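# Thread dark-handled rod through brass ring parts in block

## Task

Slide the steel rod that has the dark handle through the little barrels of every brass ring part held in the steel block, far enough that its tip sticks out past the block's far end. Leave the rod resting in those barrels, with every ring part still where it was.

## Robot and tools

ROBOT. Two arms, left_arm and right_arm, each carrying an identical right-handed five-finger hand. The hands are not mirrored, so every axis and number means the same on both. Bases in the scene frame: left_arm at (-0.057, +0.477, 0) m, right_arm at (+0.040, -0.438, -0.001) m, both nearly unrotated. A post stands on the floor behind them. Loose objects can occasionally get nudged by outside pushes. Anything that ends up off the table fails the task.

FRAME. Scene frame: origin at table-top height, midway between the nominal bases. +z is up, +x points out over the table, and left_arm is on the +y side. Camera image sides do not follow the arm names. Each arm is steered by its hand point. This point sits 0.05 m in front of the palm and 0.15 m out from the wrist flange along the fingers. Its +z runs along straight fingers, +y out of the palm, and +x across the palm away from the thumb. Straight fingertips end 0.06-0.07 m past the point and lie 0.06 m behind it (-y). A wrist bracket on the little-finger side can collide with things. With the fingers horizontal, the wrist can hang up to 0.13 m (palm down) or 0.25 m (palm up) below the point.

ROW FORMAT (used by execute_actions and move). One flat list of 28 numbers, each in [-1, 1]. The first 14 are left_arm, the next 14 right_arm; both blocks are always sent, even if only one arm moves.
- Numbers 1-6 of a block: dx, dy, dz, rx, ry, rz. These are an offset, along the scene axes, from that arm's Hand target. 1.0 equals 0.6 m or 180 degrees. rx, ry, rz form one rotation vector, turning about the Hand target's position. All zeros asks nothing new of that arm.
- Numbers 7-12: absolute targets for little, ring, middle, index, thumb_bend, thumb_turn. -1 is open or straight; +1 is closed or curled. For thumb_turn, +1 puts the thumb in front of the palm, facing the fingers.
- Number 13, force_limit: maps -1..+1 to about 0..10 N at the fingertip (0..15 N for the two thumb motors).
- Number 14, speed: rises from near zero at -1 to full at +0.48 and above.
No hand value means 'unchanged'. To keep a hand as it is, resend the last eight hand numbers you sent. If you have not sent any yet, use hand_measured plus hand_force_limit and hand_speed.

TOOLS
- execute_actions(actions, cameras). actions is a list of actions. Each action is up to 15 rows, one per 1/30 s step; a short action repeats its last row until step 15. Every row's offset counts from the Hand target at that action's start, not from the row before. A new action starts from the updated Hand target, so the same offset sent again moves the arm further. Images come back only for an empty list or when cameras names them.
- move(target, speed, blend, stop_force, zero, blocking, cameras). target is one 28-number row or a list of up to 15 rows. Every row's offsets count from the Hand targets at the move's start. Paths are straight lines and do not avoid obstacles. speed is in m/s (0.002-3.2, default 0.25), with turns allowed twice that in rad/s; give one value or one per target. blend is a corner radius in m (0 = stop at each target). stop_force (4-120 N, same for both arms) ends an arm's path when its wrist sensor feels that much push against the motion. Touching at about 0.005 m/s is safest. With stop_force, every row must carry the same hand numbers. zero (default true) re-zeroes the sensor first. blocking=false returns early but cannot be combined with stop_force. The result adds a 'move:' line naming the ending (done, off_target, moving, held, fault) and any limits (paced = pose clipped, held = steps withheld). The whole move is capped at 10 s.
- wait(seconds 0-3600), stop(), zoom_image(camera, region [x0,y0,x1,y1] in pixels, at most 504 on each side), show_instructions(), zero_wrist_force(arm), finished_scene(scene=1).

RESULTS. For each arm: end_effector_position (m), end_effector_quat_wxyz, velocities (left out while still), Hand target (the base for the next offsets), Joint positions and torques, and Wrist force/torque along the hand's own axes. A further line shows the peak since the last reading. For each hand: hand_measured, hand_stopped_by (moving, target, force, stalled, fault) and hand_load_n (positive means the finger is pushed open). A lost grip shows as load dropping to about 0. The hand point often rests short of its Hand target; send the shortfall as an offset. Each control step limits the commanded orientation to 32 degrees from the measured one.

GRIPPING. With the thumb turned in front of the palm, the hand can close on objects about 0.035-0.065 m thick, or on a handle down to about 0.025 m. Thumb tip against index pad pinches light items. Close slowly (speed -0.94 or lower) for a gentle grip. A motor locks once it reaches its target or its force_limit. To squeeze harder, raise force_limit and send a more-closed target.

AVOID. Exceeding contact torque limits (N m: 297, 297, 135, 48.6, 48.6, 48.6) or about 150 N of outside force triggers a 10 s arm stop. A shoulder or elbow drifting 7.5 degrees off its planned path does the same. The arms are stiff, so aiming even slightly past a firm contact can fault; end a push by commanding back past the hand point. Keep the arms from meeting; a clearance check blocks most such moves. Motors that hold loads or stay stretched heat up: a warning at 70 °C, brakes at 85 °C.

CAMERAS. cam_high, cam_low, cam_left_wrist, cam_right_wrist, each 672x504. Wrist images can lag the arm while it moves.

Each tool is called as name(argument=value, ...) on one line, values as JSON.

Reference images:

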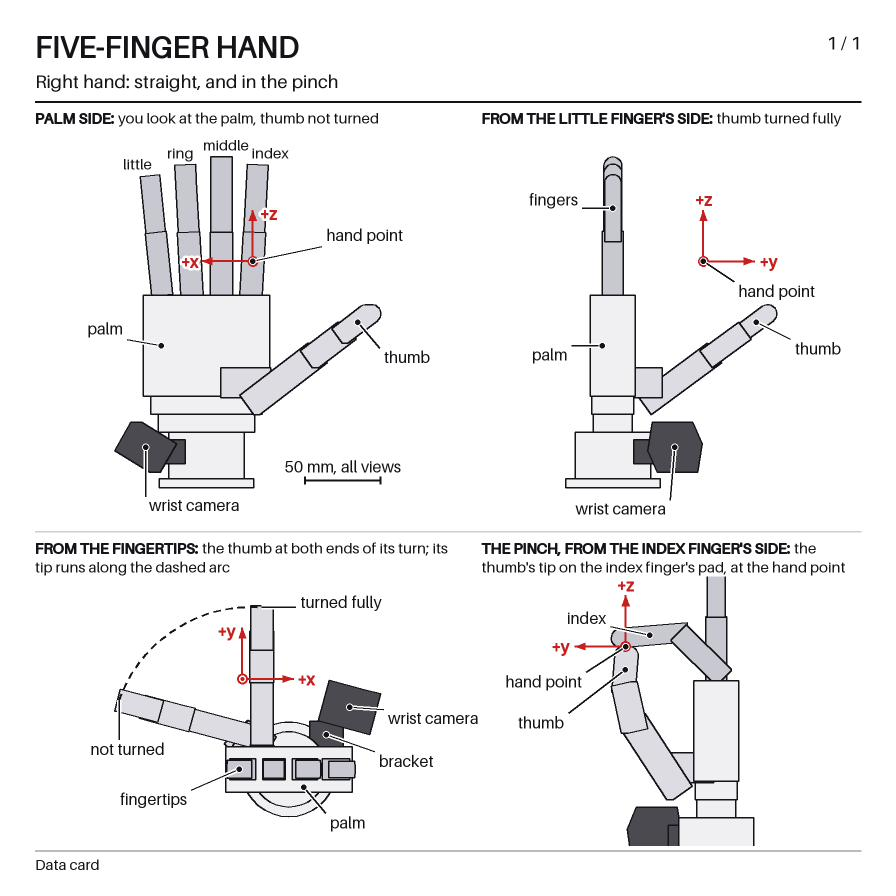

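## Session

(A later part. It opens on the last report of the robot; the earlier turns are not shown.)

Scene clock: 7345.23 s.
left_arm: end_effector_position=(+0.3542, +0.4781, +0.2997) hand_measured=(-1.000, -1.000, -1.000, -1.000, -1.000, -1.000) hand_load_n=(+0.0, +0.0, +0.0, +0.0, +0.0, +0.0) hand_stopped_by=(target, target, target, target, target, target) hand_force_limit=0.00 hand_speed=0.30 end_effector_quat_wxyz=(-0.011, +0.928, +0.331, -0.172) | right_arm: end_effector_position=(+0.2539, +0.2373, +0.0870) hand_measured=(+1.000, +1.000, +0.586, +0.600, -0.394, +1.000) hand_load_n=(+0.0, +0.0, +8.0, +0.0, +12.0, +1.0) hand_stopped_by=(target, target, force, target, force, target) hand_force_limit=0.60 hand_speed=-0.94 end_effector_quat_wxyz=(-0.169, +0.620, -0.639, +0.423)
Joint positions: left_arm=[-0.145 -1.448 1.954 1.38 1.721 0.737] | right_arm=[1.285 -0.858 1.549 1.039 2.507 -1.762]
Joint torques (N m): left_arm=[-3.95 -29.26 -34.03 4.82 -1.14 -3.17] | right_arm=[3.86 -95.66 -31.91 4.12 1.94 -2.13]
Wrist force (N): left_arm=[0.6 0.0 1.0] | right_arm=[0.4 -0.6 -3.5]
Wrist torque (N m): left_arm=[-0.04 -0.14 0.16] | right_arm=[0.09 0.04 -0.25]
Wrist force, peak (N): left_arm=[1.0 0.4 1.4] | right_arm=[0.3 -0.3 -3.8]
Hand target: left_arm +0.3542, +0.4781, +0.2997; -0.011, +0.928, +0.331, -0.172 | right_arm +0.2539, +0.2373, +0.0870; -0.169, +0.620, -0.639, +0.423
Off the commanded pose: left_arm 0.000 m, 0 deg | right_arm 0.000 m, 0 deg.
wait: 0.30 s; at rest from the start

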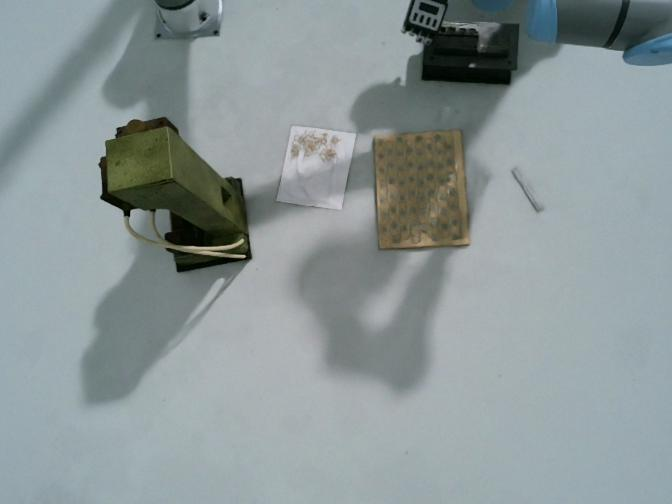

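move(target=[0,0,0,0,0,0,-1,-1,-1,-1,-1,-1,0,0.3,0.0008,-0.0133,0,0,0,0,1,1,0.75,0.6,0.15,1,0.6,-0.94], speed=0.02, cameras=["cam_low","cam_left_wrist"])

zoom_image(camera="cam_left_wrist", region=[345, 240, 405, 295])

zoom_image(camera="cam_low", region=[602, 190, 672, 250])

Scene clock: 7379.03 s.
left_arm: end_effector_position=(+0.3542, +0.4781, +0.2997) hand_measured=(-1.000, -1.000, -1.000, -1.000, -1.000, -1.000) hand_load_n=(+0.0, +0.0, +0.0, +0.0, +0.0, +0.0) hand_stopped_by=(target, target, target, target, target, target) hand_force_limit=0.00 hand_speed=0.30 end_effector_quat_wxyz=(-0.011, +0.928, +0.331, -0.172) | right_arm: end_effector_position=(+0.2544, +0.2293, +0.0870) hand_measured=(+1.000, +1.000, +0.586, +0.600, -0.394, +1.000) hand_load_n=(+0.0, -0.5, +8.0, +0.0, +12.0, +1.0) hand_stopped_by=(target, target, force, target, force, target) hand_force_limit=0.60 hand_speed=-0.94 end_effector_quat_wxyz=(-0.169, +0.620, -0.639, +0.423)
Joint positions: left_arm=[-0.145 -1.448 1.954 1.38 1.721 0.737] | right_arm=[1.281 -0.868 1.568 1.025 2.508 -1.769]
Joint torques (N m): left_arm=[-4.45 -32.38 -37.75 4.97 -1.53 -3.06] | right_arm=[-7.03 -100.36 -19.11 1.07 3.5 -2.44]
Wrist force (N): left_arm=[0.3 -0.1 1.1] | right_arm=[0.2 -0.4 -3.3]
Wrist torque (N m): left_arm=[-0.05 -0.10 0.14] | right_arm=[0.10 0.05 0.09]
Wrist force, peak (N): left_arm=[0.8 0.0 1.5] | right_arm=[0.3 -0.7 -3.8]
Hand target: left_arm +0.3542, +0.4781, +0.2997; -0.011, +0.928, +0.331, -0.172 | right_arm +0.2544, +0.2293, +0.0870; -0.169, +0.620, -0.639, +0.423
Off the commanded pose: left_arm 0.000 m, 0 deg | right_arm 0.000 m, 0 deg.
move: done
cam_left_wrist: T_world_to_cam=[[0.7889, -0.59373, -0.15846, 0.04194], [-0.32449, -0.62147, 0.71308, 0.19761], [-0.52186, -0.51113, -0.68294, 0.75157]] pos_world=[0.42325, 0.53186, 0.37901]

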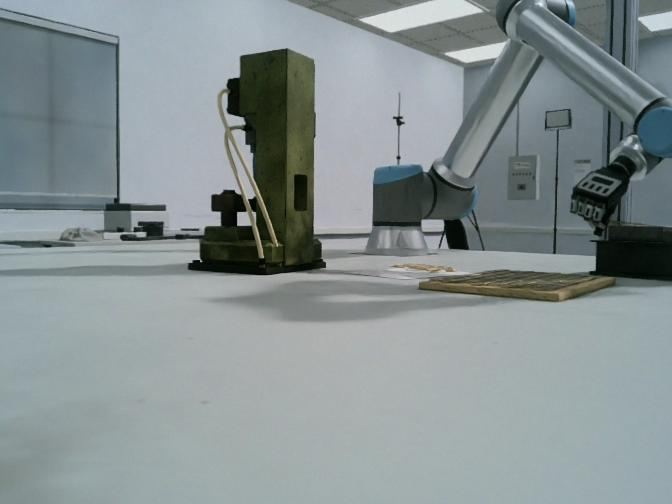

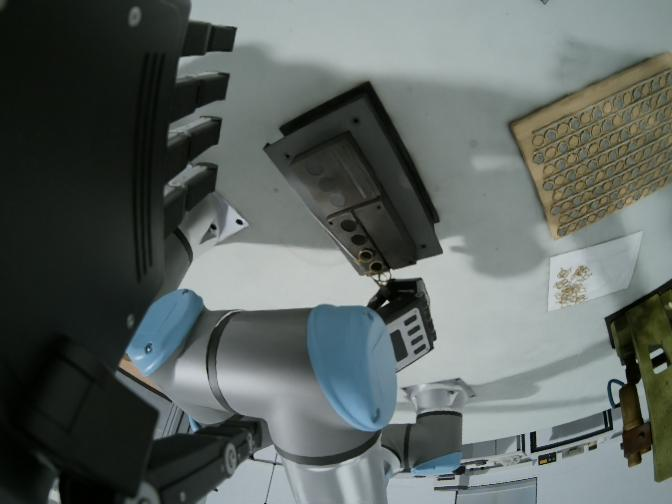

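Scaled by 8.400 from the camera's image (finer frame: 960x720).

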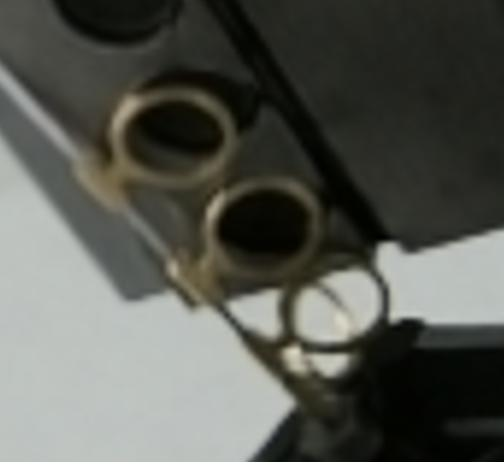

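Scaled by 7.200 from the camera's image (finer frame: 960x720).

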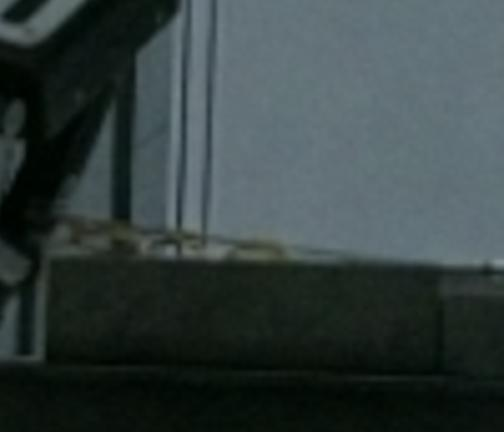

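move(target=[0,0,0,0,0,0,-1,-1,-1,-1,-1,-1,0,0.3,0.0012,-0.02,0,0,0,0,1,1,0.75,0.6,0.15,1,0.6,-0.94], speed=0.02, cameras=["cam_low","cam_left_wrist","cam_right_wrist"])

zoom_image(camera="cam_left_wrist", region=[345, 240, 405, 295])

zoom_image(camera="cam_low", region=[602, 190, 672, 250])

Scene clock: 7412.93 s.
left_arm: end_effector_position=(+0.3542, +0.4781, +0.2997) hand_measured=(-1.000, -1.000, -1.000, -1.000, -1.000, -1.000) hand_load_n=(+0.0, +0.0, +0.0, +0.0, +0.0, +0.0) hand_stopped_by=(target, target, target, target, target, target) hand_force_limit=0.00 hand_speed=0.30 end_effector_quat_wxyz=(-0.011, +0.928, +0.331, -0.172) | right_arm: end_effector_position=(+0.2551, +0.2173, +0.0870) hand_measured=(+1.000, +1.000, +0.586, +0.600, -0.394, +1.000) hand_load_n=(+0.0, +0.0, +8.0, +0.0, +12.0, +1.0) hand_stopped_by=(target, target, force, target, force, target) hand_force_limit=0.60 hand_speed=-0.94 end_effector_quat_wxyz=(-0.169, +0.620, -0.639, +0.423)
Joint positions: left_arm=[-0.145 -1.448 1.954 1.38 1.721 0.737] | right_arm=[1.275 -0.884 1.596 1.005 2.508 -1.779]
Joint torques (N m): left_arm=[2.31 -32.72 -39.24 4.72 -1.6 -3.07] | right_arm=[-8.13 -104.27 -18.5 1.2 3.69 -2.99]
Wrist force (N): left_arm=[0.5 0.2 1.1] | right_arm=[-0.1 -0.7 -3.4]
Wrist torque (N m): left_arm=[0.00 -0.13 0.15] | right_arm=[0.03 0.06 0.05]
Wrist force, peak (N): left_arm=[0.6 -0.2 1.9] | right_arm=[0.4 -0.3 -4.1]
Hand target: left_arm +0.3542, +0.4781, +0.2997; -0.011, +0.928, +0.331, -0.172 | right_arm +0.2551, +0.2173, +0.0870; -0.169, +0.620, -0.639, +0.423
Off the commanded pose: left_arm 0.000 m, 0 deg | right_arm 0.000 m, 0 deg.
move: done
cam_left_wrist: T_world_to_cam=[[0.7889, -0.59373, -0.15846, 0.04194], [-0.32449, -0.62147, 0.71308, 0.19761], [-0.52186, -0.51113, -0.68294, 0.75157]] pos_world=[0.42325, 0.53186, 0.37901]
cam_right_wrist: T_world_to_cam=[[-0.70331, -0.34216, -0.62312, 0.30748], [-0.36245, 0.92665, -0.09973, -0.10194], [0.61154, 0.15571, -0.77574, -0.00375]] pos_world=[0.1816, 0.20025, 0.17852]

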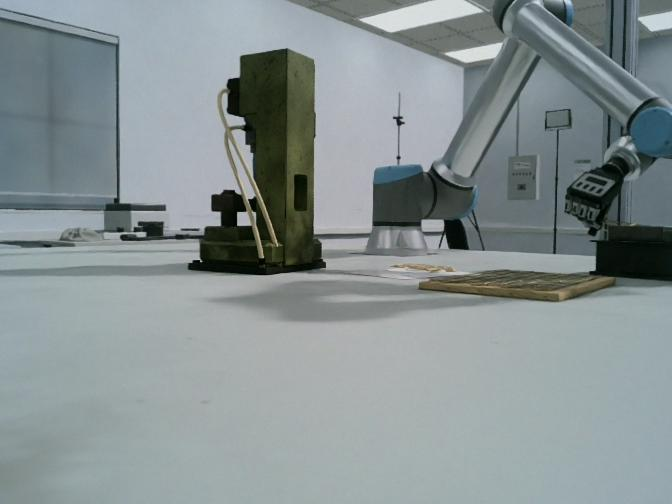

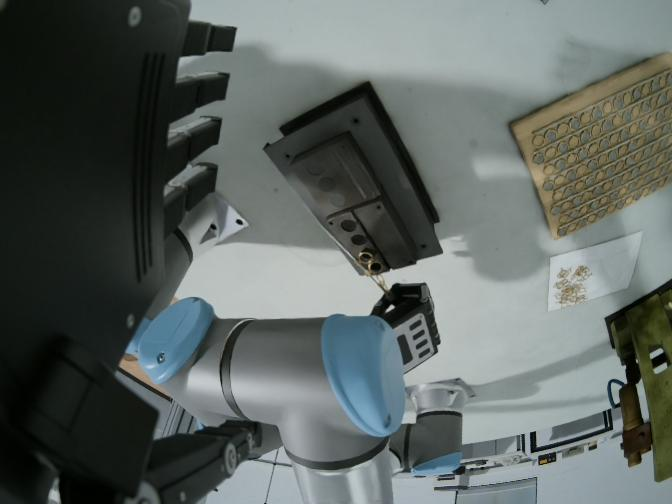

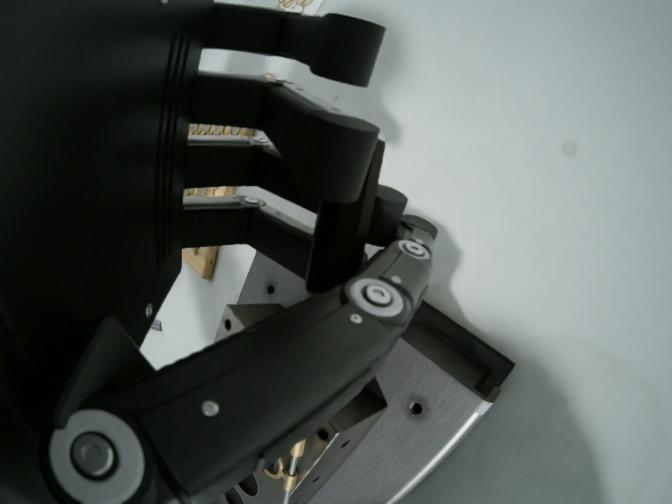

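Scaled by 8.400 from the camera's image (finer frame: 960x720).

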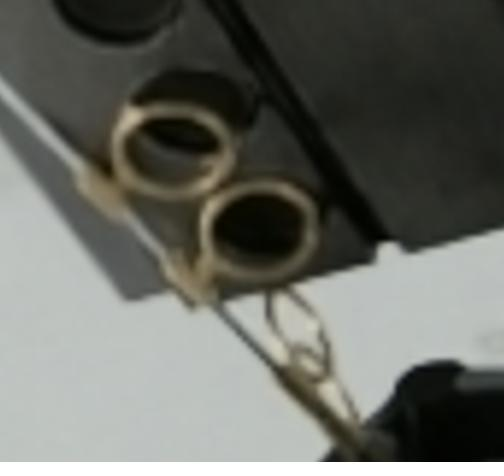

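Scaled by 7.200 from the camera's image (finer frame: 960x720).

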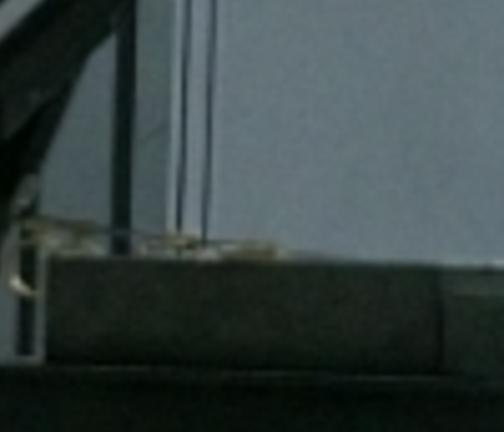

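move(target=[0,0,0,0,0,0,-1,-1,-1,-1,-1,-1,0,0.3,0.0,0,0.05,0,0,0,1,1,0.75,0.6,0.15,1,0.6,-0.94], speed=0.04, cameras=["cam_low","cam_left_wrist"])

zoom_image(camera="cam_left_wrist", region=[335, 220, 415, 300])

zoom_image(camera="cam_low", region=[592, 180, 672, 250])

Scene clock: 7468.90 s.
left_arm: end_effector_position=(+0.3542, +0.4781, +0.2997) hand_measured=(-1.000, -1.000, -1.000, -1.000, -1.000, -1.000) hand_load_n=(+0.0, +0.0, +0.0, +0.0, +0.0, +0.0) hand_stopped_by=(target, target, target, target, target, target) hand_force_limit=0.00 hand_speed=0.30 end_effector_quat_wxyz=(-0.011, +0.928, +0.331, -0.172) | right_arm: end_effector_position=(+0.2551, +0.2173, +0.1170) hand_measured=(+1.000, +1.000, +0.586, +0.600, -0.394, +1.000) hand_load_n=(+0.0, +0.0, +8.0, +0.5, +12.0, +1.0) hand_stopped_by=(target, target, force, target, force, target) hand_force_limit=0.60 hand_speed=-0.94 end_effector_quat_wxyz=(-0.169, +0.620, -0.639, +0.423)
Joint positions: left_arm=[-0.145 -1.448 1.954 1.38 1.721 0.737] | right_arm=[1.275 -0.916 1.587 1.046 2.508 -1.779]
Joint torques (N m): left_arm=[0.95 -35.1 -40 4.7 -0.82 -2.73] | right_arm=[-5.66 -98.73 -33.61 4.81 3.52 -0.21]
Wrist force (N): left_arm=[0.7 -0.3 0.8] | right_arm=[0.3 -0.1 -3.3]
Wrist torque (N m): left_arm=[-0.06 -0.15 0.15] | right_arm=[0.13 0.04 0.06]
Wrist force, peak (N): left_arm=[0.8 -0.1 1.7] | right_arm=[0.8 -0.8 -3.6]
Hand target: left_arm +0.3542, +0.4781, +0.2997; -0.011, +0.928, +0.331, -0.172 | right_arm +0.2551, +0.2173, +0.1170; -0.169, +0.620, -0.639, +0.423
Off the commanded pose: left_arm 0.000 m, 0 deg | right_arm 0.000 m, 0 deg.
move: done
cam_left_wrist: T_world_to_cam=[[0.7889, -0.59373, -0.15846, 0.04194], [-0.32449, -0.62147, 0.71308, 0.19761], [-0.52186, -0.51113, -0.68294, 0.75157]] pos_world=[0.42325, 0.53186, 0.37901]

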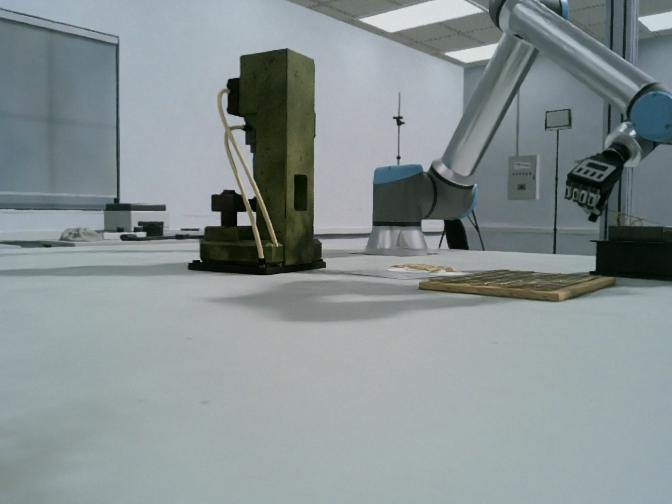

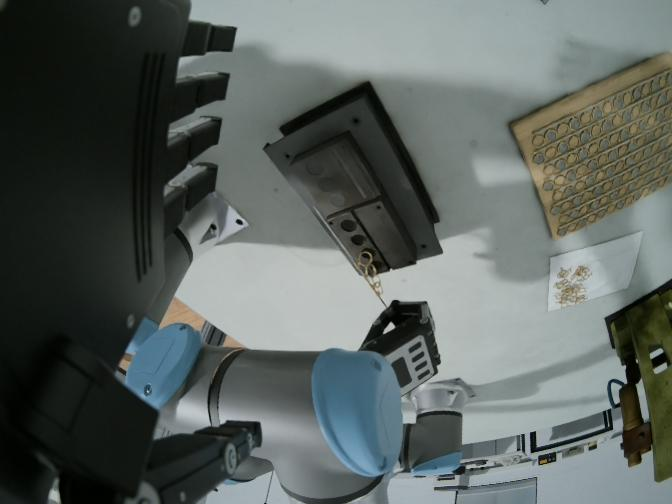

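Scaled by 6.300 from the camera's image (finer frame: 960x720).

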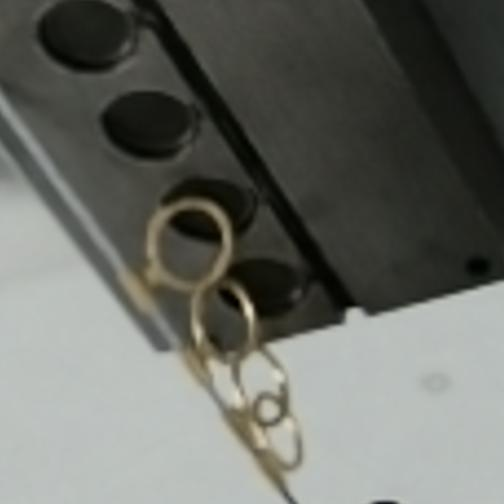

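Scaled by 6.300 from the camera's image (finer frame: 960x720).

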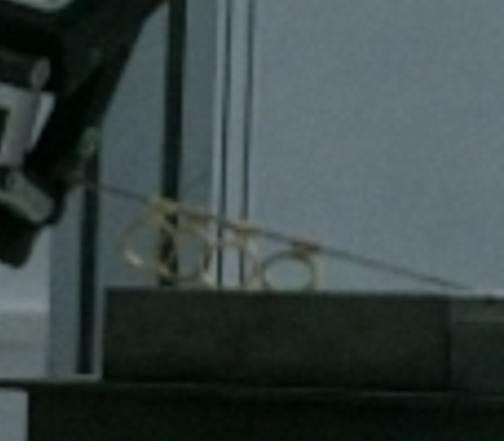

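move(target=[0,0,0,0,0,0,-1,-1,-1,-1,-1,-1,0,0.3,0.0,0,0,0,0,0,1,1,0.75,0.72,0.15,1,0.6,-0.94], speed=0.04, cameras=["cam_low","cam_left_wrist"])

zoom_image(camera="cam_left_wrist", region=[335, 220, 415, 320])

zoom_image(camera="cam_low", region=[592, 160, 672, 250])

Scene clock: 7485.47 s.
left_arm: end_effector_position=(+0.3542, +0.4781, +0.2997) hand_measured=(-1.000, -1.000, -1.000, -1.000, -1.000, -1.000) hand_load_n=(+0.0, +0.0, +0.0, +0.0, +0.0, +0.0) hand_stopped_by=(target, target, target, target, target, target) hand_force_limit=0.00 hand_speed=0.30 end_effector_quat_wxyz=(-0.011, +0.928, +0.331, -0.172) | right_arm: end_effector_position=(+0.2551, +0.2173, +0.1170) hand_measured=(+1.000, +1.000, +0.586, +0.720, -0.394, +1.000) hand_load_n=(+0.0, -0.5, +8.0, +1.5, +12.0, +1.0) hand_stopped_by=(target, target, force, target, force, target) hand_force_limit=0.60 hand_speed=-0.94 end_effector_quat_wxyz=(-0.169, +0.620, -0.639, +0.423)
Joint positions: left_arm=[-0.145 -1.448 1.954 1.38 1.721 0.737] | right_arm=[1.275 -0.916 1.587 1.046 2.508 -1.779]
Joint torques (N m): left_arm=[-0.11 -33.87 -39.15 4.75 -1.18 -2.33] | right_arm=[10.33 -99.54 -33.64 5.8 1.19 2.07]
Wrist force (N): left_arm=[0.7 -0.2 0.9] | right_arm=[0.1 -0.5 -3.4]
Wrist torque (N m): left_arm=[-0.06 -0.15 0.15] | right_arm=[0.08 0.08 0.03]
Wrist force, peak (N): left_arm=[1.3 -0.3 1.4] | right_arm=[0.5 -0.1 -3.9]
Hand target: left_arm +0.3542, +0.4781, +0.2997; -0.011, +0.928, +0.331, -0.172 | right_arm +0.2551, +0.2173, +0.1170; -0.169, +0.620, -0.639, +0.423
Off the commanded pose: left_arm 0.000 m, 0 deg | right_arm 0.000 m, 0 deg.
move: done
cam_left_wrist: T_world_to_cam=[[0.7889, -0.59373, -0.15846, 0.04194], [-0.32449, -0.62147, 0.71308, 0.19761], [-0.52186, -0.51113, -0.68294, 0.75157]] pos_world=[0.42325, 0.53186, 0.37901]

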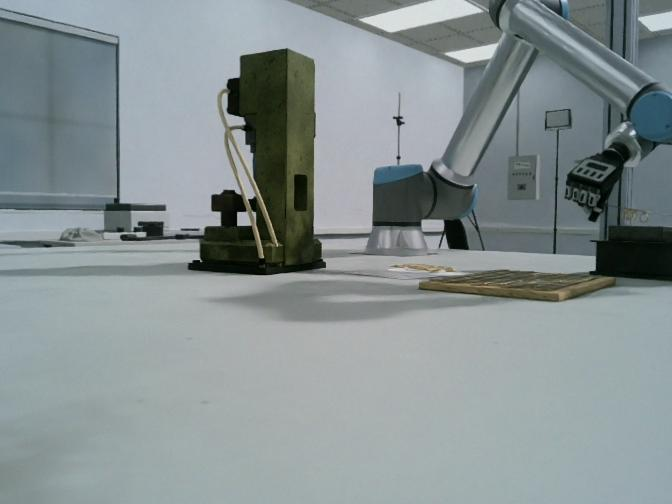

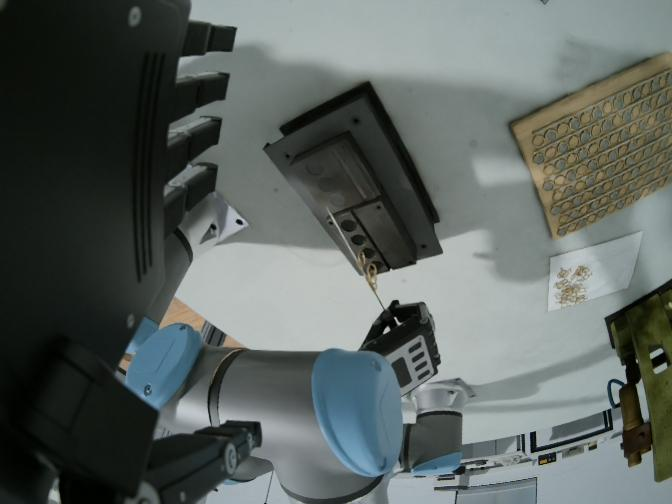

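Scaled by 5.040 from the camera's image (finer frame: 960x720).

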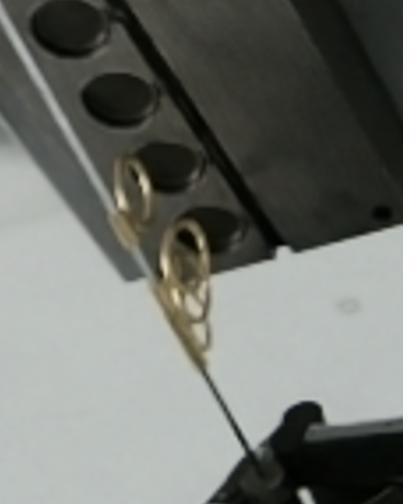

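Scaled by 5.600 from the camera's image (finer frame: 960x720).

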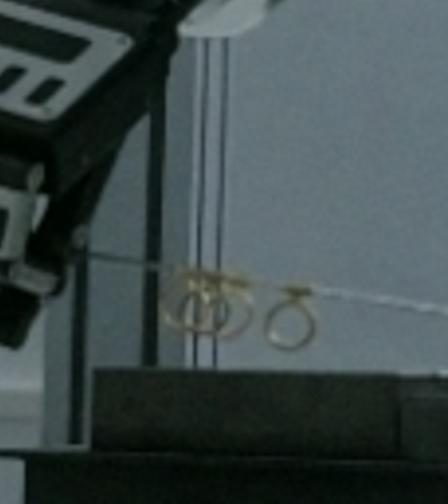

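move(target=[0,0,0,0,0,0,-1,-1,-1,-1,-1,-1,0,0.3,0.0,0,0,0,0,0,1,1,0.75,0.765,0.15,1,0.6,-0.94], speed=0.04, cameras=["cam_low","cam_left_wrist"])

zoom_image(camera="cam_left_wrist", region=[335, 220, 415, 320])

zoom_image(camera="cam_low", region=[592, 160, 672, 250])

Scene clock: 7532.07 s.
left_arm: end_effector_position=(+0.3542, +0.4781, +0.2997) hand_measured=(-1.000, -1.000, -1.000, -1.000, -1.000, -1.000) hand_load_n=(+0.0, +0.0, +0.0, +0.0, +0.0, +0.0) hand_stopped_by=(target, target, target, target, target, target) hand_force_limit=0.00 hand_speed=0.30 end_effector_quat_wxyz=(-0.011, +0.928, +0.331, -0.172) | right_arm: end_effector_position=(+0.2551, +0.2173, +0.1170) hand_measured=(+1.000, +1.000, +0.586, +0.764, -0.394, +1.000) hand_load_n=(+0.0, -0.5, +8.0, +3.0, +12.0, +1.0) hand_stopped_by=(target, target, force, target, force, target) hand_force_limit=0.60 hand_speed=-0.94 end_effector_quat_wxyz=(-0.169, +0.620, -0.639, +0.423)
Joint positions: left_arm=[-0.145 -1.448 1.954 1.38 1.721 0.737] | right_arm=[1.275 -0.916 1.587 1.046 2.508 -1.779]
Joint torques (N m): left_arm=[1.15 -38.63 -39.98 4.95 -1.87 -2.39] | right_arm=[3.61 -96.87 -30.12 2.86 -0.66 2.06]
Wrist force (N): left_arm=[0.4 0.0 1.0] | right_arm=[0.3 -0.6 -3.7]
Wrist torque (N m): left_arm=[-0.03 -0.11 0.14] | right_arm=[0.08 0.06 0.04]
Wrist force, peak (N): left_arm=[1.0 -0.2 1.5] | right_arm=[0.5 -0.4 -4.0]
Hand target: left_arm +0.3542, +0.4781, +0.2997; -0.011, +0.928, +0.331, -0.172 | right_arm +0.2551, +0.2173, +0.1170; -0.169, +0.620, -0.639, +0.423
Off the commanded pose: left_arm 0.000 m, 0 deg | right_arm 0.000 m, 0 deg.
move: done
cam_left_wrist: T_world_to_cam=[[0.7889, -0.59373, -0.15846, 0.04194], [-0.32449, -0.62147, 0.71308, 0.19761], [-0.52186, -0.51113, -0.68294, 0.75157]] pos_world=[0.42325, 0.53186, 0.37901]

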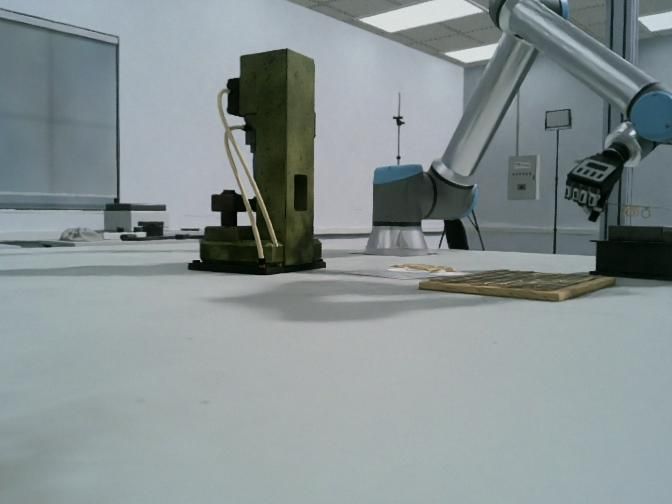

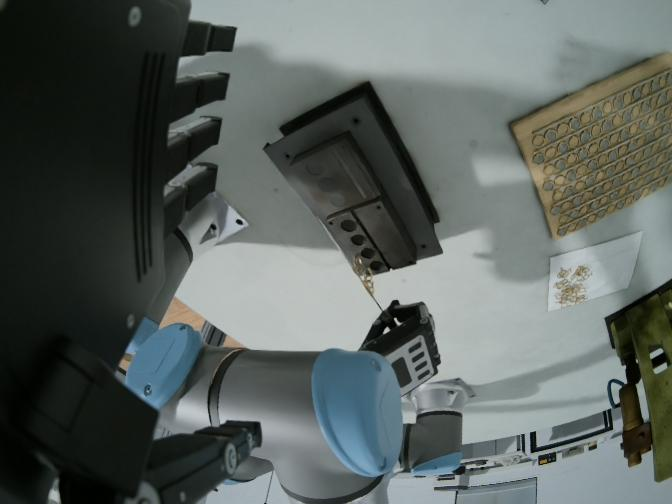

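Scaled by 5.040 from the camera's image (finer frame: 960x720).

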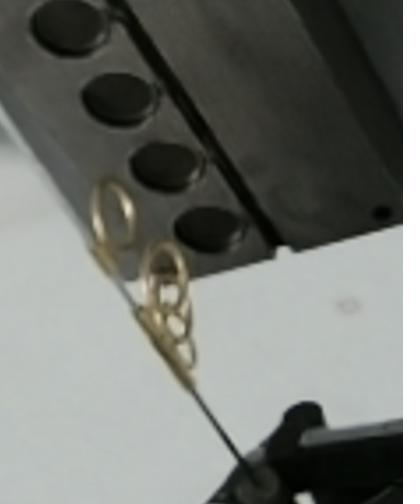

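Scaled by 5.600 from the camera's image (finer frame: 960x720).

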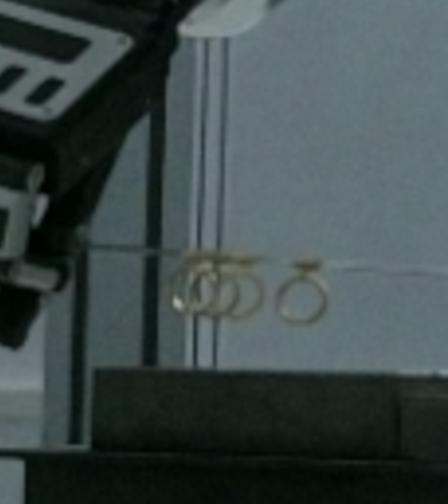

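wait(seconds=0.3, cameras=["cam_right_wrist","cam_left_wrist","cam_high"])

zoom_image(camera="cam_right_wrist", region=[180, 80, 480, 340])

zoom_image(camera="cam_left_wrist", region=[355, 280, 445, 390])

Scene clock: 7562.97 s.
left_arm: end_effector_position=(+0.3542, +0.4781, +0.2997) hand_measured=(-1.000, -1.000, -1.000, -1.000, -1.000, -1.000) hand_load_n=(+0.0, +0.0, +0.0, +0.0, +0.0, +0.0) hand_stopped_by=(target, target, target, target, target, target) hand_force_limit=0.00 hand_speed=0.30 end_effector_quat_wxyz=(-0.011, +0.928, +0.331, -0.172) | right_arm: end_effector_position=(+0.2551, +0.2173, +0.1170) hand_measured=(+1.000, +1.000, +0.586, +0.764, -0.394, +1.000) hand_load_n=(+0.0, -0.5, +8.0, +3.0, +12.0, +0.5) hand_stopped_by=(target, target, force, target, force, target) hand_force_limit=0.60 hand_speed=-0.94 end_effector_quat_wxyz=(-0.169, +0.620, -0.639, +0.423)
Joint positions: left_arm=[-0.145 -1.448 1.954 1.38 1.721 0.737] | right_arm=[1.275 -0.916 1.587 1.046 2.508 -1.779]
Joint torques (N m): left_arm=[0.43 -38.73 -38.87 4.69 -1.46 -2.02] | right_arm=[9.14 -95.07 -26 2.41 -0.42 1.7]
Wrist force (N): left_arm=[0.5 0.0 1.3] | right_arm=[0.1 -0.3 -3.9]
Wrist torque (N m): left_arm=[-0.05 -0.12 0.15] | right_arm=[0.14 0.10 0.04]
Wrist force, peak (N): left_arm=[0.8 0.2 1.7] | right_arm=[0.6 -0.3 -3.8]
Hand target: left_arm +0.3542, +0.4781, +0.2997; -0.011, +0.928, +0.331, -0.172 | right_arm +0.2551, +0.2173, +0.1170; -0.169, +0.620, -0.639, +0.423
Off the commanded pose: left_arm 0.000 m, 0 deg | right_arm 0.000 m, 0 deg.
wait: 0.30 s; at rest from the start
cam_left_wrist: T_world_to_cam=[[0.7889, -0.59373, -0.15846, 0.04194], [-0.32449, -0.62147, 0.71308, 0.19761], [-0.52186, -0.51113, -0.68294, 0.75157]] pos_world=[0.42325, 0.53186, 0.37901]
cam_right_wrist: T_world_to_cam=[[-0.70331, -0.34216, -0.62312, 0.32617], [-0.36245, 0.92665, -0.09973, -0.09895], [0.61154, 0.15571, -0.77574, 0.01952]] pos_world=[0.1816, 0.20025, 0.20852]
Images, in order (width x height): cam_high 672x504, cam_left_wrist 672x504, cam_right_wrist 672x504.

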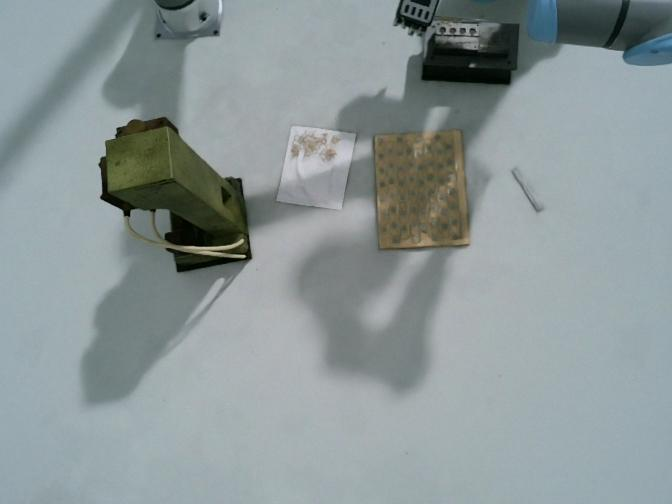

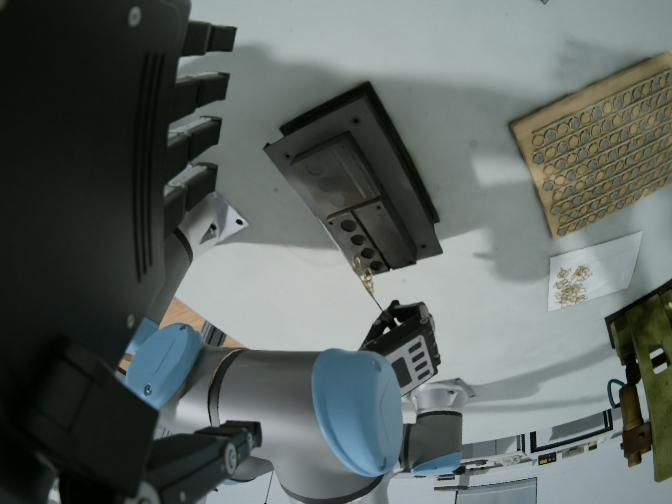

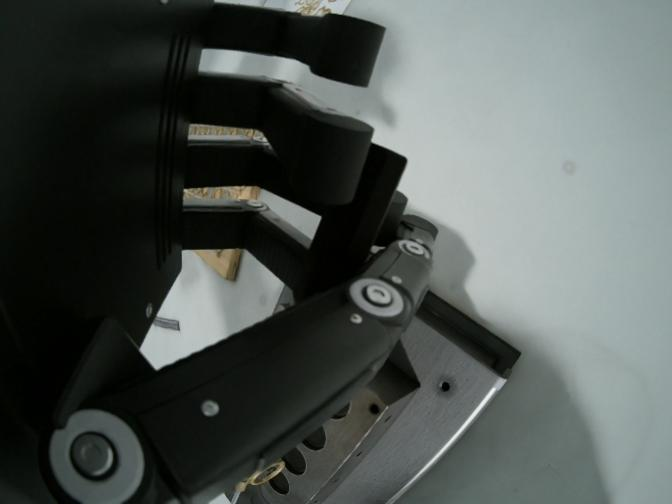

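Scaled by 1.680 from the camera's image (finer frame: 960x720).

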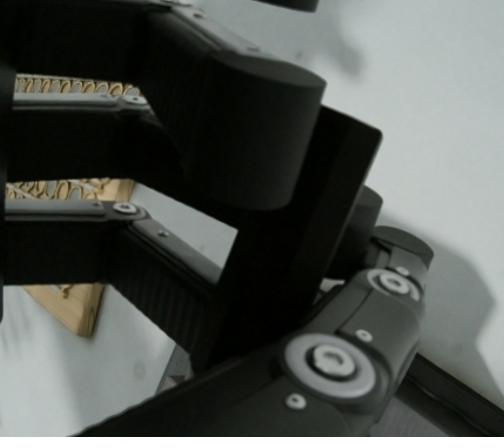

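Scaled by 4.582 from the camera's image (finer frame: 960x720).

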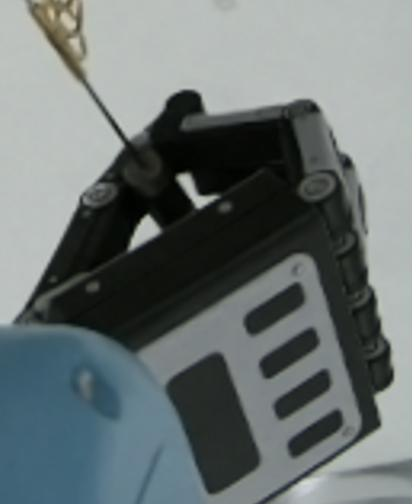

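move(target=[[0,0,0,0,0,0,-1,-1,-1,-1,-1,-1,0,0.3,0.0915,-0.0403,0.0,0,0,0,1,1,0.75,0.765,0.15,1,0.6,-0.94],[0,0,0,0,0,0,-1,-1,-1,-1,-1,-1,0,0.3,0.0915,-0.0403,-0.0467,0,0,0,1,1,0.75,0.765,0.15,1,0.6,-0.94]], speed=0.05, cameras=["cam_low","cam_left_wrist"])

zoom_image(camera="cam_left_wrist", region=[345, 200, 445, 320])

zoom_image(camera="cam_low", region=[572, 180, 672, 270])

Scene clock: 7667.23 s.
left_arm: end_effector_position=(+0.3542, +0.4781, +0.2997) hand_measured=(-1.000, -1.000, -1.000, -1.000, -1.000, -1.000) hand_load_n=(+0.0, +0.0, +0.0, +0.0, +0.0, +0.0) hand_stopped_by=(target, target, target, target, target, target) hand_force_limit=0.00 hand_speed=0.30 end_effector_quat_wxyz=(-0.011, +0.928, +0.331, -0.172) | right_arm: end_effector_position=(+0.3100, +0.1931, +0.0891) hand_measured=(+1.000, +1.000, +0.586, +0.764, -0.394, +1.000) hand_load_n=(+0.0, +0.0, +8.0, +1.0, +12.0, +0.5) hand_stopped_by=(target, target, force, target, force, target) hand_force_limit=0.60 hand_speed=-0.94 end_effector_quat_wxyz=(-0.169, +0.620, -0.639, +0.423)
Joint positions: left_arm=[-0.145 -1.448 1.954 1.38 1.721 0.737] | right_arm=[1.188 -0.923 1.632 0.89 2.516 -1.925]
Joint torques (N m): left_arm=[4.55 -41.86 -40.39 5.02 -1 -1.54] | right_arm=[-5.65 -75.58 -18.4 0.97 -0.91 -3.14]
Wrist force (N): left_arm=[0.5 0.0 1.1] | right_arm=[0.1 -0.7 -2.7]
Wrist torque (N m): left_arm=[-0.04 -0.13 0.15] | right_arm=[0.05 0.03 0.08]
Wrist force, peak (N): left_arm=[0.9 0.1 1.6] | right_arm=[0.3 -1.2 -3.8]
Hand target: left_arm +0.3542, +0.4781, +0.2997; -0.011, +0.928, +0.331, -0.172 | right_arm +0.3100, +0.1931, +0.0890; -0.169, +0.620, -0.639, +0.423
Off the commanded pose: left_arm 0.000 m, 0 deg | right_arm 0.000 m, 0 deg.
move: done
cam_left_wrist: T_world_to_cam=[[0.7889, -0.59373, -0.15846, 0.04194], [-0.32449, -0.62147, 0.71308, 0.19761], [-0.52186, -0.51113, -0.68294, 0.75157]] pos_world=[0.42325, 0.53186, 0.37901]

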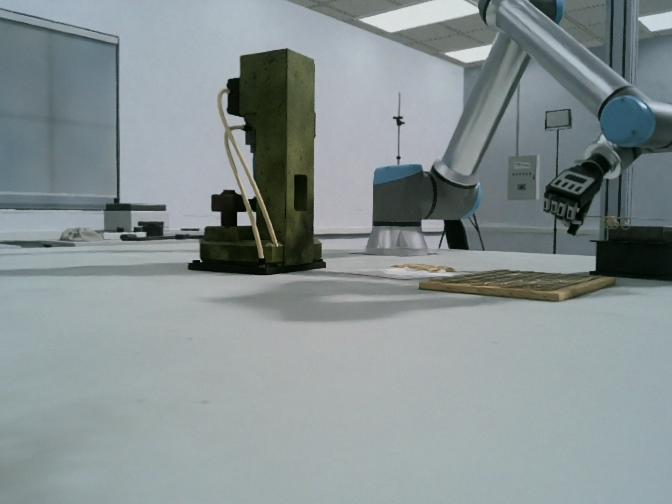

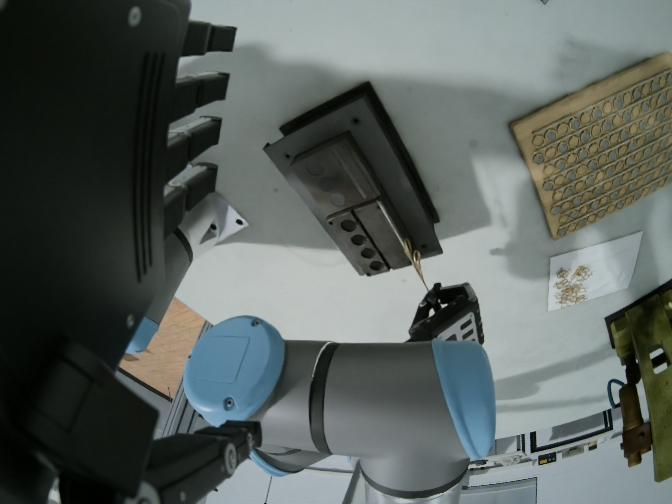

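Scaled by 4.200 from the camera's image (finer frame: 960x720).

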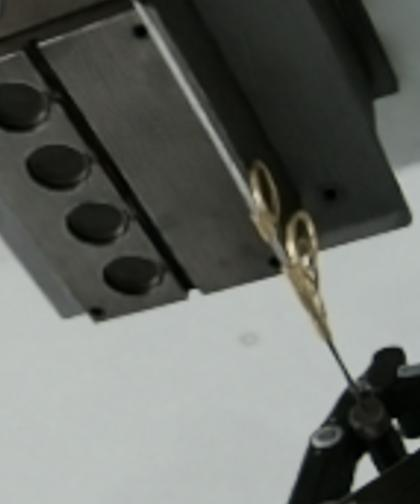

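Scaled by 5.040 from the camera's image (finer frame: 960x720).

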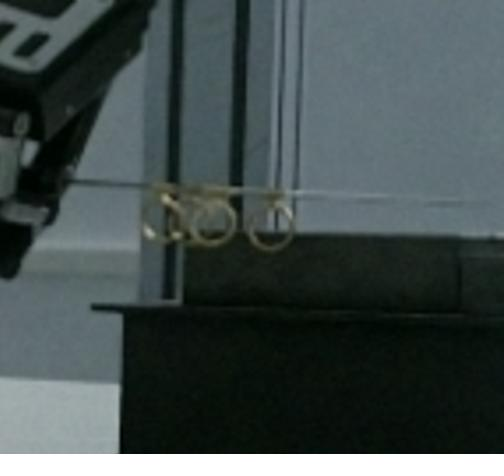

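move(target=[[0,0,0,0,0,0,-1,-1,-1,-1,-1,-1,0,0.3,0.0005,0.005,-0.005,0,0,0,1,1,0.75,0.765,0.15,1,0.6,-0.94],[0,0,0,0,0,0,-1,-1,-1,-1,-1,-1,0,0.3,-0.0872,0.0136,-0.005,0,0,0,1,1,0.75,0.765,0.15,1,0.6,-0.94]], speed=0.03, cameras=["cam_low","cam_left_wrist"])

zoom_image(camera="cam_left_wrist", region=[335, 220, 415, 310])

zoom_image(camera="cam_low", region=[572, 180, 672, 270])

Scene clock: 7748.10 s.
left_arm: end_effector_position=(+0.3542, +0.4781, +0.2997) hand_measured=(-1.000, -1.000, -1.000, -1.000, -1.000, -1.000) hand_load_n=(+0.0, +0.0, +0.0, +0.0, +0.0, +0.0) hand_stopped_by=(target, target, target, target, target, target) hand_force_limit=0.00 hand_speed=0.30 end_effector_quat_wxyz=(-0.011, +0.928, +0.331, -0.172) | right_arm: end_effector_position=(+0.2577, +0.2013, +0.0860) hand_measured=(+1.000, +1.000, +0.586, +0.764, -0.394, +1.000) hand_load_n=(+0.0, +0.0, +8.0, +1.0, +12.0, +1.0) hand_stopped_by=(target, target, force, target, force, target) hand_force_limit=0.60 hand_speed=-0.94 end_effector_quat_wxyz=(-0.169, +0.620, -0.639, +0.423)
Joint positions: left_arm=[-0.145 -1.448 1.954 1.38 1.721 0.737] | right_arm=[1.264 -0.905 1.634 0.973 2.51 -1.797]
Joint torques (N m): left_arm=[0.04 -42.15 -39.35 4.52 -1.45 -1.41] | right_arm=[14.31 -73.48 -18.06 5.57 -1.28 2.55]
Wrist force (N): left_arm=[0.6 -0.1 1.4] | right_arm=[0.3 -0.3 -3.3]
Wrist torque (N m): left_arm=[-0.07 -0.16 0.15] | right_arm=[0.10 0.02 -0.30]
Wrist force, peak (N): left_arm=[1.0 0.2 1.6] | right_arm=[0.5 -0.2 -4.0]
Hand target: left_arm +0.3542, +0.4781, +0.2997; -0.011, +0.928, +0.331, -0.172 | right_arm +0.2577, +0.2013, +0.0860; -0.169, +0.620, -0.639, +0.423
Off the commanded pose: left_arm 0.000 m, 0 deg | right_arm 0.000 m, 0 deg.
move: done
cam_left_wrist: T_world_to_cam=[[0.7889, -0.59373, -0.15846, 0.04194], [-0.32449, -0.62147, 0.71308, 0.19761], [-0.52186, -0.51113, -0.68294, 0.75157]] pos_world=[0.42325, 0.53186, 0.37901]

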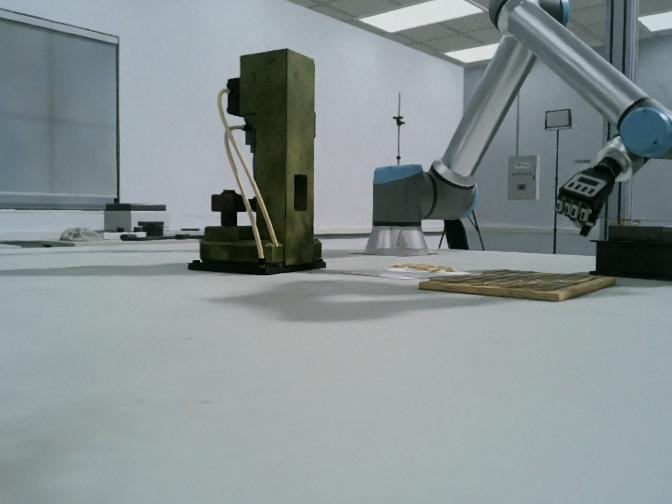

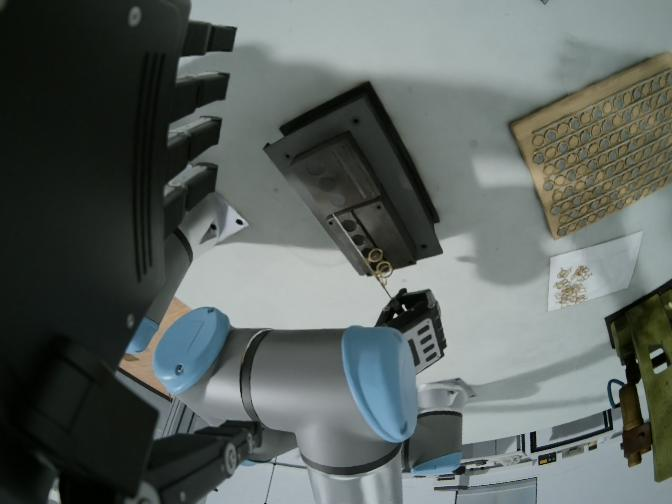

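Scaled by 5.600 from the camera's image (finer frame: 960x720).

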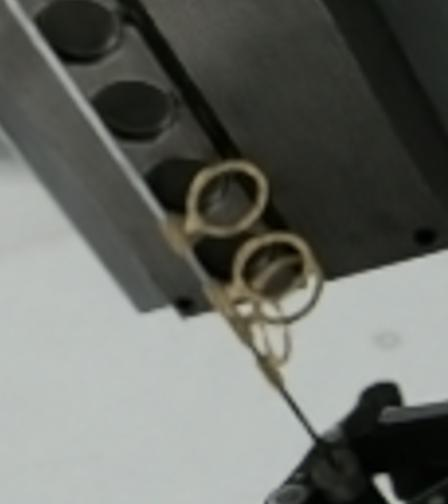

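Scaled by 5.040 from the camera's image (finer frame: 960x720).

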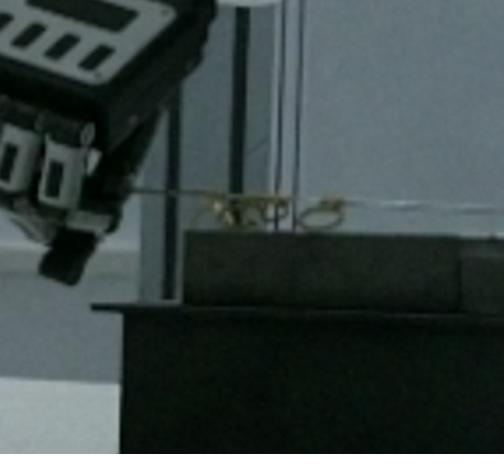

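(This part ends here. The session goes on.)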